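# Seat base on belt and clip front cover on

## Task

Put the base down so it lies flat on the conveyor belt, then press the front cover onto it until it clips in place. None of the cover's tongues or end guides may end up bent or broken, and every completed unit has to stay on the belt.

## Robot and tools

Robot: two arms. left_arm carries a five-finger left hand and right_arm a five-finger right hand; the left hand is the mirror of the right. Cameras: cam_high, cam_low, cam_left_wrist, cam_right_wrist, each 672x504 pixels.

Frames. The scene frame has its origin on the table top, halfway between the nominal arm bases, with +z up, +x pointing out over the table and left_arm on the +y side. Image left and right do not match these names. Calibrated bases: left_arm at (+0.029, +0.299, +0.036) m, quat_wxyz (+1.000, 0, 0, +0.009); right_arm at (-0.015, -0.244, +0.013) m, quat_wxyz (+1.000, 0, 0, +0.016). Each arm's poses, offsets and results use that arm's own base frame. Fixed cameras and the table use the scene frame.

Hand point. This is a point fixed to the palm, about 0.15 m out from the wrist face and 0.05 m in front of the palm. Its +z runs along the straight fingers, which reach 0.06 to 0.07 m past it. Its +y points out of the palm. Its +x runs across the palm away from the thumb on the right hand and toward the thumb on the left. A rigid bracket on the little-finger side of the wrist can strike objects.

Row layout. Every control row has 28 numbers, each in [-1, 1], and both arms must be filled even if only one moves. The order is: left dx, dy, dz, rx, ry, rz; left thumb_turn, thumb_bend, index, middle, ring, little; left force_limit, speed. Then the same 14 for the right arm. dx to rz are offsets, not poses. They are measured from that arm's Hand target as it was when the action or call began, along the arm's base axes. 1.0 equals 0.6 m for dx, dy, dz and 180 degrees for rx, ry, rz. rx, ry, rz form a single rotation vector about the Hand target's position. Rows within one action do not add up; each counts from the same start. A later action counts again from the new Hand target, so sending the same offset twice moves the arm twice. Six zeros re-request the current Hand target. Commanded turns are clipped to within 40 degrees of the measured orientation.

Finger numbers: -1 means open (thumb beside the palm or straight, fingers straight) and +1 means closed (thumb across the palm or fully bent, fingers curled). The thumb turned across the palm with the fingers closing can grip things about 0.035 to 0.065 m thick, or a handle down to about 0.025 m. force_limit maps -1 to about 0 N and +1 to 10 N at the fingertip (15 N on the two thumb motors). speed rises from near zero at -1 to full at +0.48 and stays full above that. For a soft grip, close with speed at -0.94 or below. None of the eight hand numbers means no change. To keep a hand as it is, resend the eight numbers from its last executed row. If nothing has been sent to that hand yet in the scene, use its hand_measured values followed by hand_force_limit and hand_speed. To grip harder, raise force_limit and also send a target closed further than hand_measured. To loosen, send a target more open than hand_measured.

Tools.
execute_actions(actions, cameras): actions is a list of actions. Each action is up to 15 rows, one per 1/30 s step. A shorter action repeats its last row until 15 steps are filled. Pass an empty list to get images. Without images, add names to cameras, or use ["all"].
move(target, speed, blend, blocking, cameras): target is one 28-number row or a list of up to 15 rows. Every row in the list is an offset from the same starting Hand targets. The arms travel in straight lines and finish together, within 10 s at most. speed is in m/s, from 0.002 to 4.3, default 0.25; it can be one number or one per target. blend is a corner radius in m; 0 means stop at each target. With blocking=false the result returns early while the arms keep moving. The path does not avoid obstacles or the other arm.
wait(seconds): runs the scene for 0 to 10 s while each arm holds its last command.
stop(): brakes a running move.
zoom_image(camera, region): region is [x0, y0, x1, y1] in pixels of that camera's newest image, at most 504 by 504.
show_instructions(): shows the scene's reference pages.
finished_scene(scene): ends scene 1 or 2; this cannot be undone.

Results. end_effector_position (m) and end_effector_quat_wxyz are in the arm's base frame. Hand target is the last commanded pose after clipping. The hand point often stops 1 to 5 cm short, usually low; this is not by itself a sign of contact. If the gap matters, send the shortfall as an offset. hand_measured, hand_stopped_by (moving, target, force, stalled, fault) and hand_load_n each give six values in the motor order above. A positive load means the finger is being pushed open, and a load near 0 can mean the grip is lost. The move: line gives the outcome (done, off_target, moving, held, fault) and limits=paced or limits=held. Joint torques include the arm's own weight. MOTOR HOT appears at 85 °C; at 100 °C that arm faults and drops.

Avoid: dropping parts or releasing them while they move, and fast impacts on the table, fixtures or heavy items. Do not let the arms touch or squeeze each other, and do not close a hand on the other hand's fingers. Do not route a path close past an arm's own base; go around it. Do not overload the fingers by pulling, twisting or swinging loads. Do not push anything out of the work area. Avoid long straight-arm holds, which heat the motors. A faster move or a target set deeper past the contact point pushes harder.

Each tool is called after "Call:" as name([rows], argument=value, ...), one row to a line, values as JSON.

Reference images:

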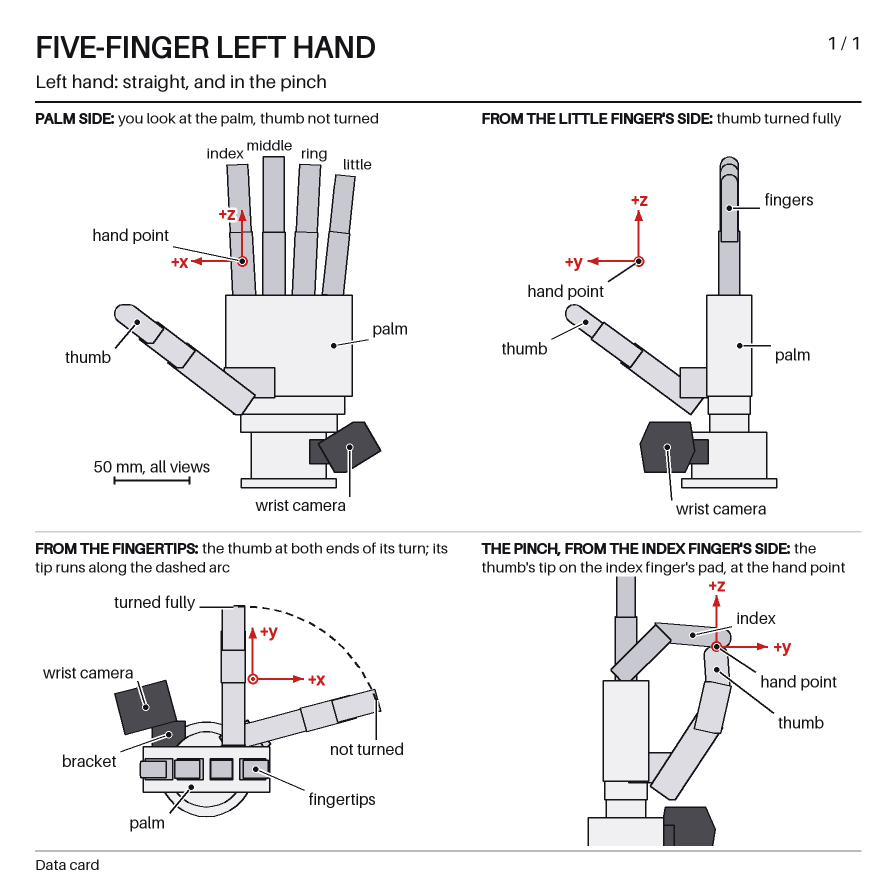

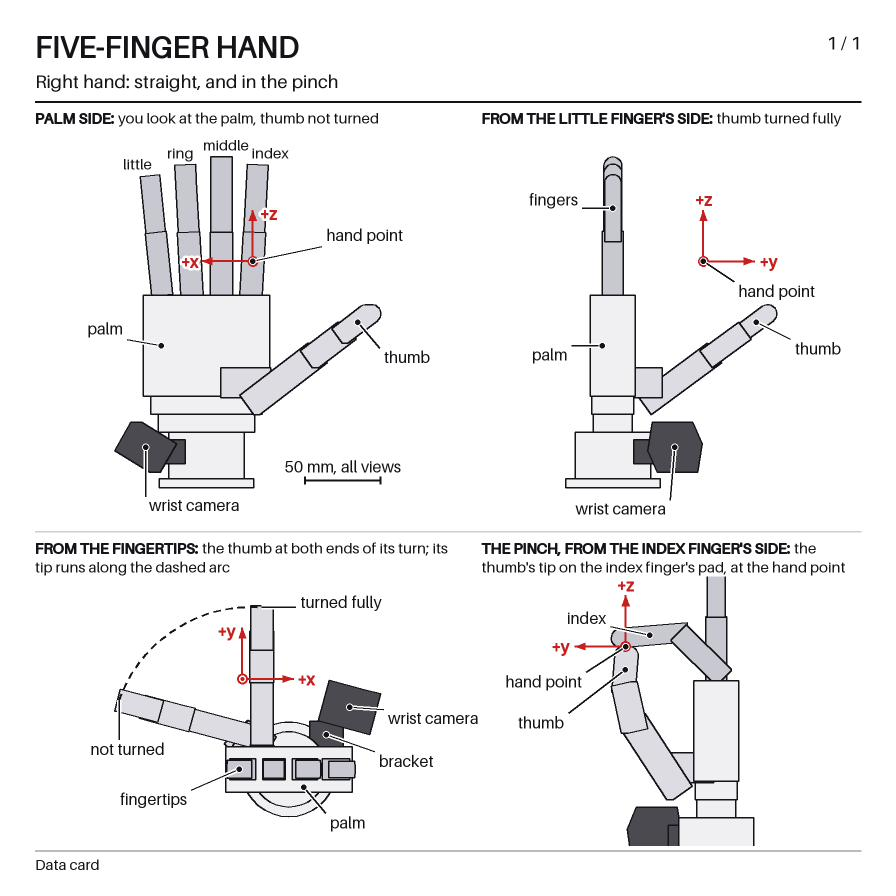

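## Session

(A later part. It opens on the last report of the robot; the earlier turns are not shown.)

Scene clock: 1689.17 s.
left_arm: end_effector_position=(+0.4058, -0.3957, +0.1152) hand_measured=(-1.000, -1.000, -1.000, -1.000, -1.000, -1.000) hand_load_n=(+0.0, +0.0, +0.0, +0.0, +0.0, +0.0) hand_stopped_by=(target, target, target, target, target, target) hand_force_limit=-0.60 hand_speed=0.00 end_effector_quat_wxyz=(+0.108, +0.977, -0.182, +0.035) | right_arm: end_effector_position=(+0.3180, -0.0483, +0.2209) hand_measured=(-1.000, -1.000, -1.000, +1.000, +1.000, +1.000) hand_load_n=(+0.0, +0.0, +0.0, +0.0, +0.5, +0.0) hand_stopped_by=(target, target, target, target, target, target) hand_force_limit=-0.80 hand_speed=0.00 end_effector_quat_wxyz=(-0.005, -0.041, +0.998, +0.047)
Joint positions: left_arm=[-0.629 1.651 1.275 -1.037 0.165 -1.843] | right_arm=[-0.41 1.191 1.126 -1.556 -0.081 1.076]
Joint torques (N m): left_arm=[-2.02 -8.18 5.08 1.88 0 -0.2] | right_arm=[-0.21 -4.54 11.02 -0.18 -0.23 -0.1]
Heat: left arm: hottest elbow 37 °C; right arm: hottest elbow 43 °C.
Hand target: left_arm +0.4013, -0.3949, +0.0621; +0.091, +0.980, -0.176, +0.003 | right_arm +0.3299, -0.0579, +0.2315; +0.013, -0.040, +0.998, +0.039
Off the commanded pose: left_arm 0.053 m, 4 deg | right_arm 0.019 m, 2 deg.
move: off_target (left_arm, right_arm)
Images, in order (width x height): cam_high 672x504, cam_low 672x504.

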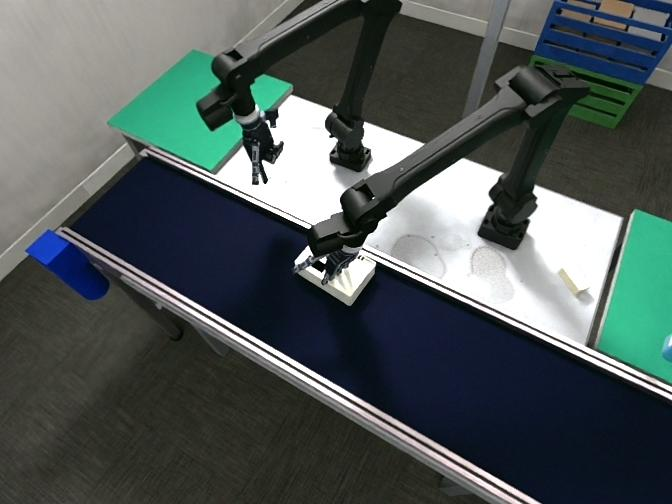

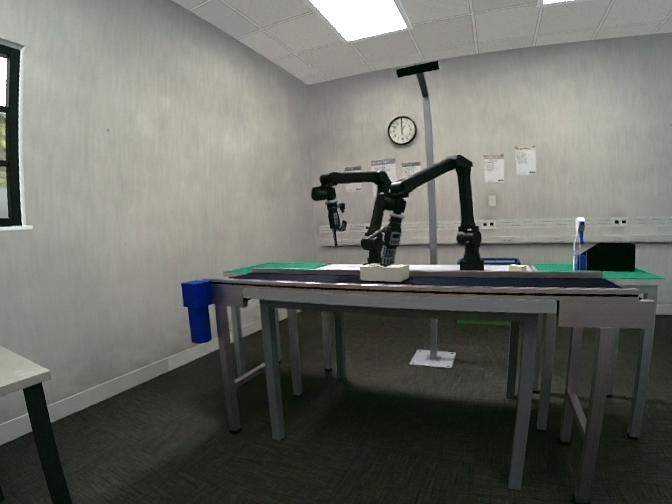

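Call:
move([
  [0,0,0.14,0,0,0,-1,-1,-1,-1,-1,-1,-0.6,0,0,0,0,0,0,0,-1,-1,-1,1,1,1,-0.8,0],
  [0,0.45,0.15,0,0,0,-1,-1,-1,-1,-1,-1,-0.6,0,0,0,0,0,0,0,-1,-1,-1,1,1,1,-0.8,0],
], speed=0.12, cameras=["all"])

Call:
zoom_image(camera="cam_high", region=[290, 225, 390, 315])

Call:
zoom_image(camera="cam_low", region=[356, 250, 414, 286])

Call:
zoom_image(camera="cam_left_wrist", region=[40, 40, 300, 300])

Call:
zoom_image(camera="cam_right_wrist", region=[350, 205, 600, 405])

Scene clock: 1695.97 s.
left_arm: end_effector_position=(+0.4050, -0.1276, +0.1453) hand_measured=(-1.000, -1.000, -1.000, -1.000, -1.000, -1.000) hand_load_n=(+0.0, +0.0, +0.0, -0.5, +0.0, +0.0) hand_stopped_by=(target, target, target, target, target, target) hand_force_limit=-0.60 hand_speed=0.00 end_effector_quat_wxyz=(+0.090, +0.981, -0.171, -0.002) | right_arm: end_effector_position=(+0.3180, -0.0483, +0.2209) hand_measured=(-1.000, -1.000, -1.000, +1.000, +1.000, +1.000) hand_load_n=(+0.0, -0.5, +0.0, +0.0, +0.0, +0.0) hand_stopped_by=(target, target, target, target, target, target) hand_force_limit=-0.80 hand_speed=0.00 end_effector_quat_wxyz=(-0.005, -0.041, +0.998, +0.047)
Joint positions: left_arm=[-0.067 1.444 1.136 -1.285 0.179 -1.29] | right_arm=[-0.41 1.191 1.126 -1.556 -0.081 1.076]
Joint torques (N m): left_arm=[-1.08 -11.34 7.91 -0.24 0.36 0.16] | right_arm=[-0.21 -4.66 10.99 -0.2 -0.23 -0.1]
Heat: left arm: hottest elbow 37 °C; right arm: hottest elbow 43 °C.
Hand target: left_arm +0.4013, -0.1249, +0.1520; +0.091, +0.980, -0.175, +0.003 | right_arm +0.3299, -0.0579, +0.2315; +0.013, -0.040, +0.998, +0.039
Off the commanded pose: left_arm 0.008 m, 1 deg | right_arm 0.019 m, 2 deg.
move: off_target (right_arm)

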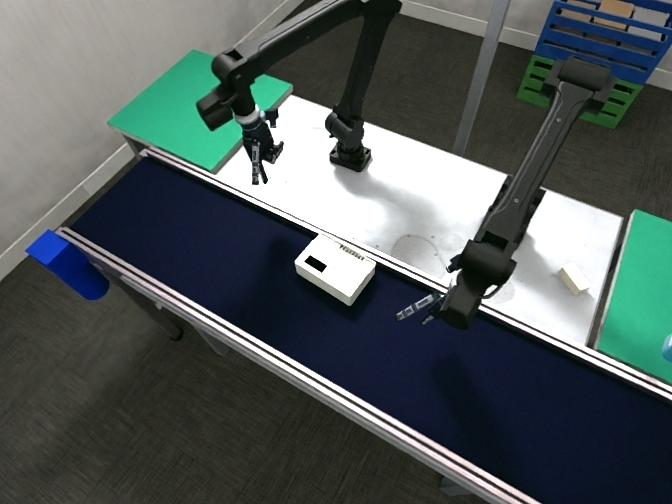

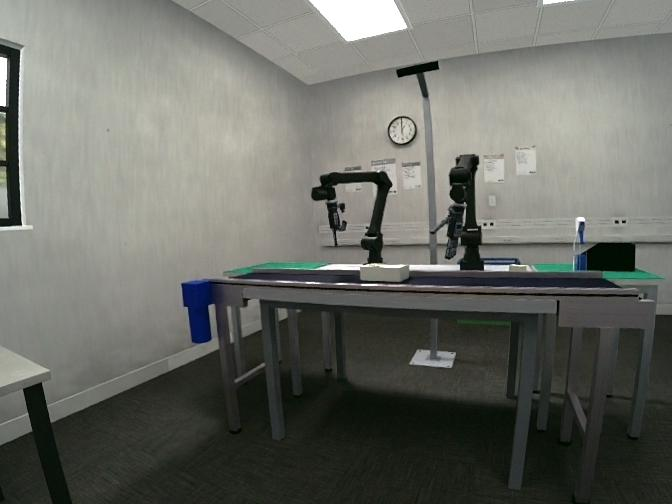

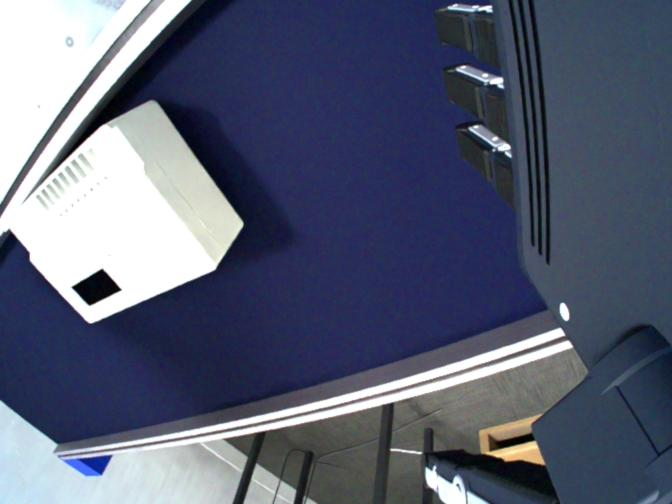

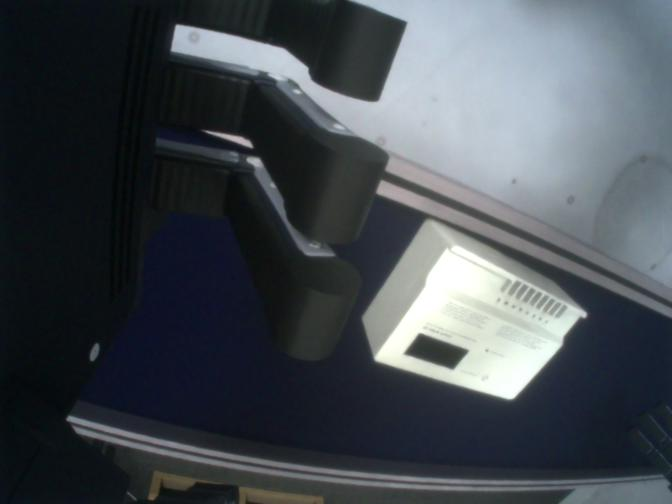

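Scaled by 5.040 from the camera's 672x504 image, which has a finer 960x720 frame.

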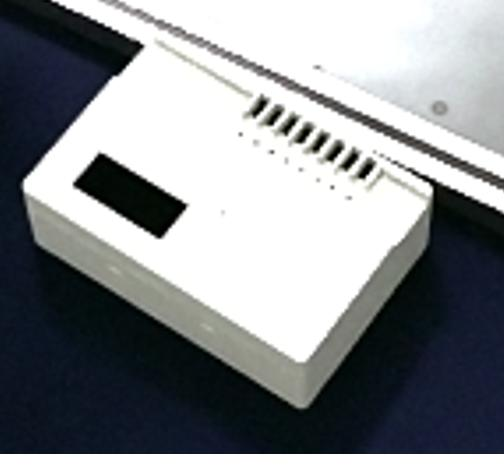

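Scaled by 8.690 from the camera's 672x504 image, which has a finer 960x720 frame.

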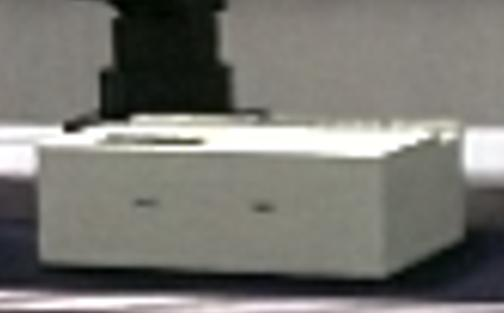

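Scaled by 1.938 from the camera's 672x504 image, which has a finer 960x720 frame.

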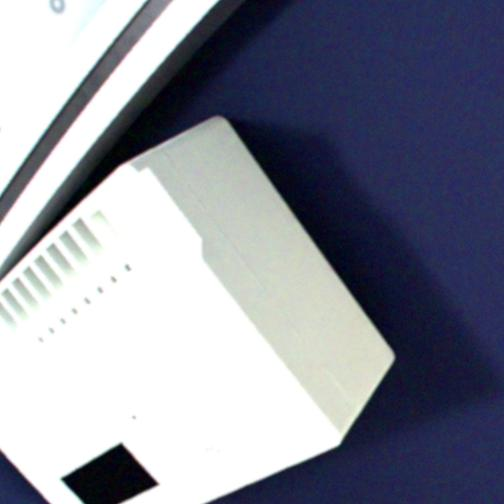

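Scaled by 2.016 from the camera's 672x504 image, which has a finer 960x720 frame.

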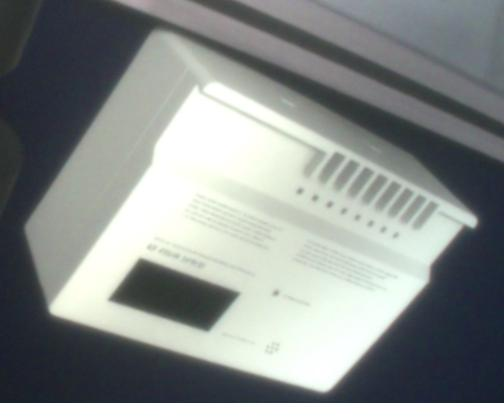

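Call:
zoom_image(camera="cam_left_wrist", region=[95, 95, 175, 175])

Call:
zoom_image(camera="cam_left_wrist", region=[170, 180, 250, 280])

Call:
zoom_image(camera="cam_right_wrist", region=[400, 205, 520, 305])

Call:
zoom_image(camera="cam_right_wrist", region=[480, 235, 600, 335])

Scaled by 6.300 from the camera's 672x504 image, which has a finer 960x720 frame.

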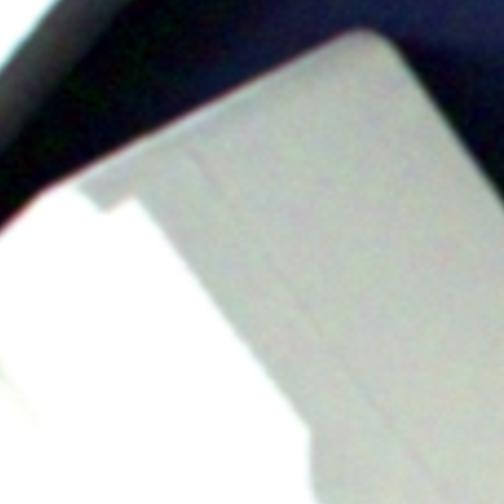

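Scaled by 5.040 from the camera's 672x504 image, which has a finer 960x720 frame.

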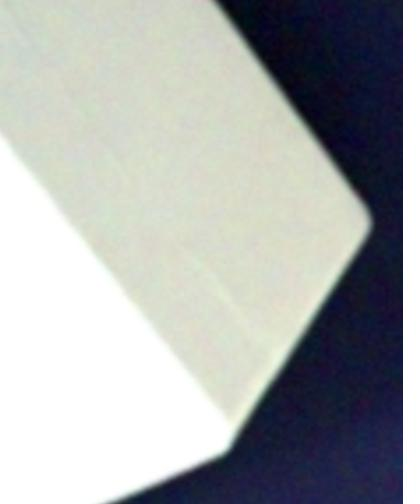

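Scaled by 4.200 from the camera's 672x504 image, which has a finer 960x720 frame.

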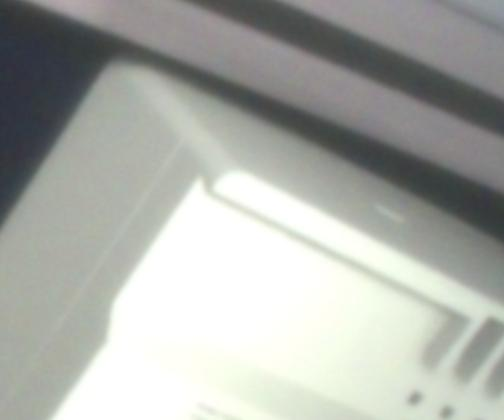

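Scaled by 4.200 from the camera's 672x504 image, which has a finer 960x720 frame.

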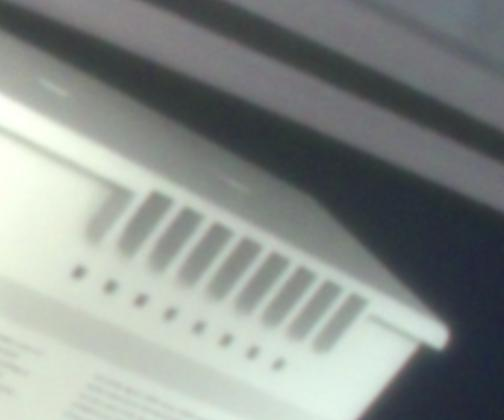

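Call:
move([
  [-0.09,-0.43,0.02,0,0,0,-1,-1,-1,-1,-1,-1,-0.6,0,0,0,0,0,0,0,-1,-1,-1,1,1,1,-0.8,0],
  [-0.095,-0.43,-0.05,0,0,0,-1,-1,-1,-1,-1,-1,-0.6,0,0,0,0,0,0,0,-1,-1,-1,1,1,1,-0.8,0],
], speed=0.12, cameras=["cam_low","cam_high"])

Call:
zoom_image(camera="cam_high", region=[290, 225, 390, 315])

Scene clock: 1704.40 s.
left_arm: end_effector_position=(+0.3449, -0.3787, +0.1247) hand_measured=(-1.000, -1.000, -1.000, -1.000, -1.000, -1.000) hand_load_n=(+0.0, +0.0, +0.0, +0.0, +0.0, +0.0) hand_stopped_by=(target, target, target, target, target, target) hand_force_limit=-0.60 hand_speed=0.00 end_effector_quat_wxyz=(+0.092, +0.980, -0.178, +0.002) | right_arm: end_effector_position=(+0.3180, -0.0483, +0.2209) hand_measured=(-1.000, -1.000, -1.000, +1.000, +1.000, +1.000) hand_load_n=(+0.0, +0.0, +0.0, +0.0, +0.0, +0.0) hand_stopped_by=(target, target, target, target, target, target) hand_force_limit=-0.80 hand_speed=0.00 end_effector_quat_wxyz=(-0.005, -0.041, +0.998, +0.047)
Joint positions: left_arm=[-0.68 1.536 1.178 -1.121 0.159 -1.898] | right_arm=[-0.41 1.191 1.126 -1.556 -0.081 1.076]
Joint torques (N m): left_arm=[-2.26 -11.05 8.03 0.83 0.09 -0.22] | right_arm=[-0.26 -4.66 10.99 -0.18 -0.23 -0.11]
Heat: left arm: hottest elbow 37 °C; right arm: hottest elbow 43 °C.
Hand target: left_arm +0.3441, -0.3829, +0.1219; +0.091, +0.980, -0.176, +0.003 | right_arm +0.3299, -0.0579, +0.2315; +0.013, -0.040, +0.998, +0.039
Off the commanded pose: left_arm 0.005 m, 0 deg | right_arm 0.019 m, 2 deg.
move: off_target (right_arm)
Images, in order (width x height): cam_high 672x504, cam_low 672x504.

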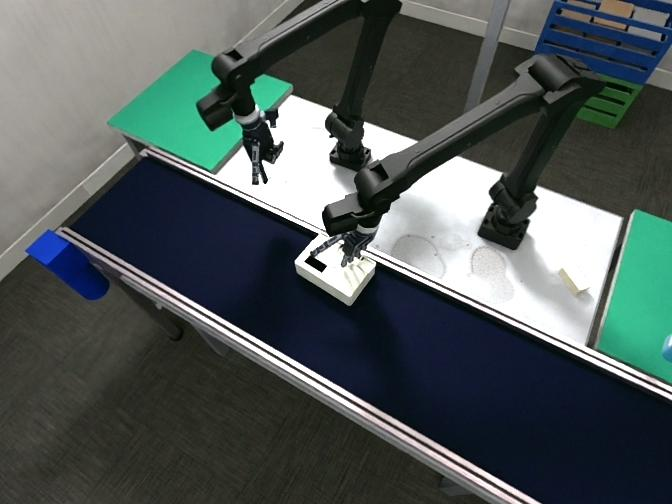

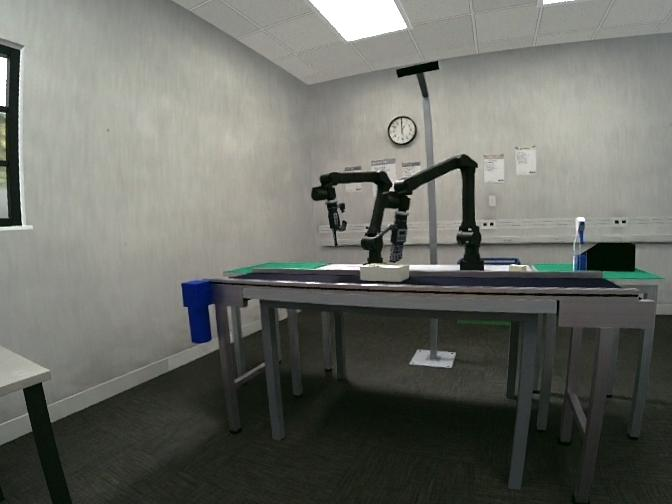

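Scaled by 5.040 from the camera's 672x504 image, which has a finer 960x720 frame.

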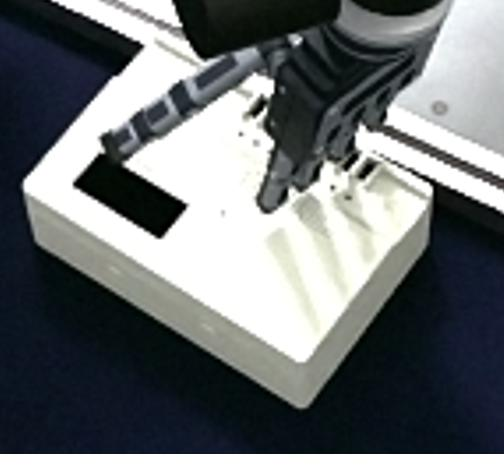

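Call:
move([
  [-0.01,0,-0.08,0,0,0,-1,-1,-1,-1,-1,-1,-0.6,0,0,0,0,0,0,0,-1,-1,-1,1,1,1,-0.8,0],
  [-0.01,0,0.05,0,0,0,-1,-1,-1,-1,-1,-1,-0.6,0,0,0,0,0,0,0,-1,-1,-1,1,1,1,-0.8,0],
  [0,0.45,0.1,0,0,0,-1,-1,-1,-1,-1,-1,-0.6,0,0,0,0,0,0,0,-1,-1,-1,1,1,1,-0.8,0],
], speed=0.08, cameras=["all"])

Call:
zoom_image(camera="cam_high", region=[290, 225, 390, 315])

Call:
zoom_image(camera="cam_low", region=[356, 250, 414, 286])

Call:
zoom_image(camera="cam_right_wrist", region=[350, 205, 600, 405])

Scene clock: 1713.33 s.
left_arm: end_effector_position=(+0.3458, -0.1156, +0.1748) hand_measured=(-1.000, -1.000, -1.000, -1.000, -1.000, -1.000) hand_load_n=(-0.5, +0.0, +0.0, +0.0, +0.0, +0.0) hand_stopped_by=(target, target, target, target, target, target) hand_force_limit=-0.60 hand_speed=0.00 end_effector_quat_wxyz=(+0.090, +0.981, -0.172, -0.004) | right_arm: end_effector_position=(+0.3180, -0.0483, +0.2209) hand_measured=(-1.000, -1.000, -1.000, +1.000, +1.000, +1.000) hand_load_n=(+0.0, -0.5, +0.0, +0.0, +0.0, +0.5) hand_stopped_by=(target, target, target, target, target, target) hand_force_limit=-0.80 hand_speed=0.00 end_effector_quat_wxyz=(-0.005, -0.041, +0.998, +0.047)
Joint positions: left_arm=[-0.044 1.27 1.048 -1.38 0.178 -1.264] | right_arm=[-0.41 1.191 1.126 -1.556 -0.081 1.076]
Joint torques (N m): left_arm=[-0.97 -8.88 8.69 -0.27 0.36 0.17] | right_arm=[-0.32 -4.72 11.02 -0.2 -0.23 -0.1]
Heat: left arm: hottest elbow 37 °C; right arm: hottest elbow 43 °C.
Hand target: left_arm +0.3442, -0.1128, +0.1819; +0.091, +0.980, -0.176, +0.003 | right_arm +0.3299, -0.0579, +0.2315; +0.013, -0.040, +0.998, +0.039
Off the commanded pose: left_arm 0.008 m, 1 deg | right_arm 0.019 m, 2 deg.
move: off_target (right_arm)

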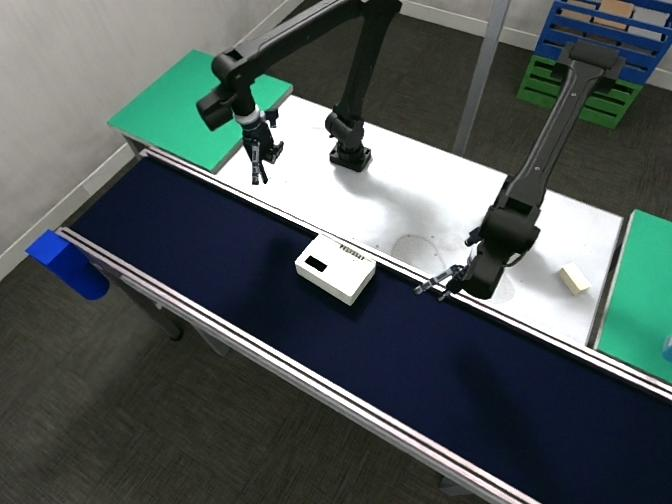

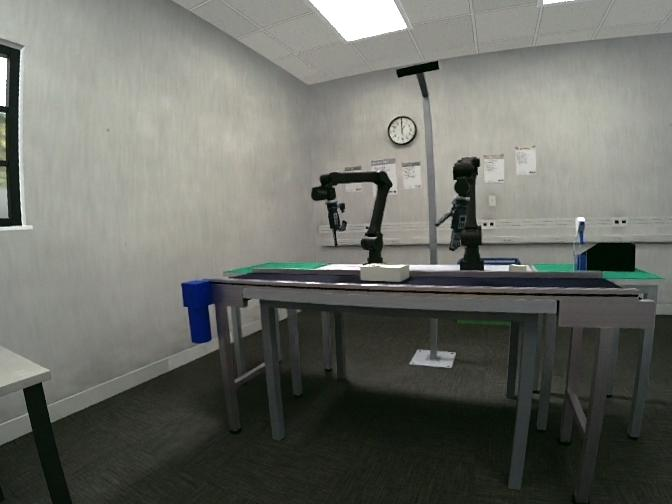

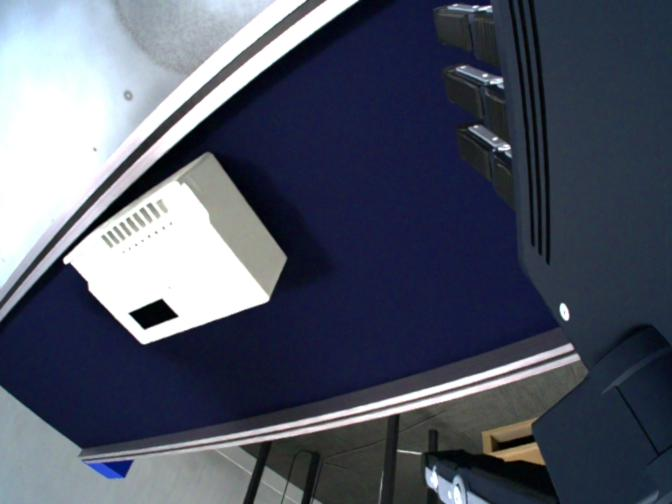

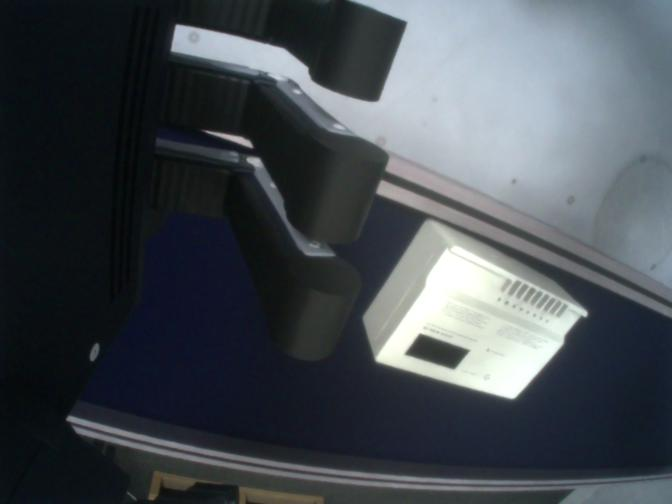

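Scaled by 5.040 from the camera's 672x504 image, which has a finer 960x720 frame.

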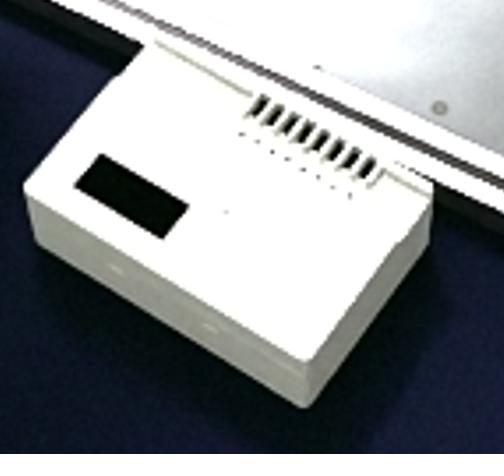

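Scaled by 8.690 from the camera's 672x504 image, which has a finer 960x720 frame.

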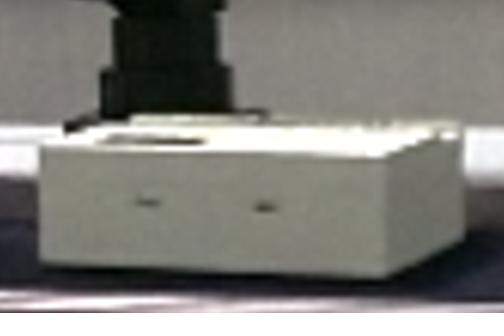

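Scaled by 2.016 from the camera's 672x504 image, which has a finer 960x720 frame.

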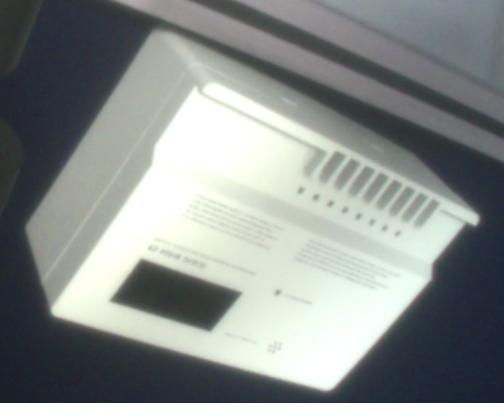

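Call:
finished_scene(scene=2)

The scene is finished: the task was done.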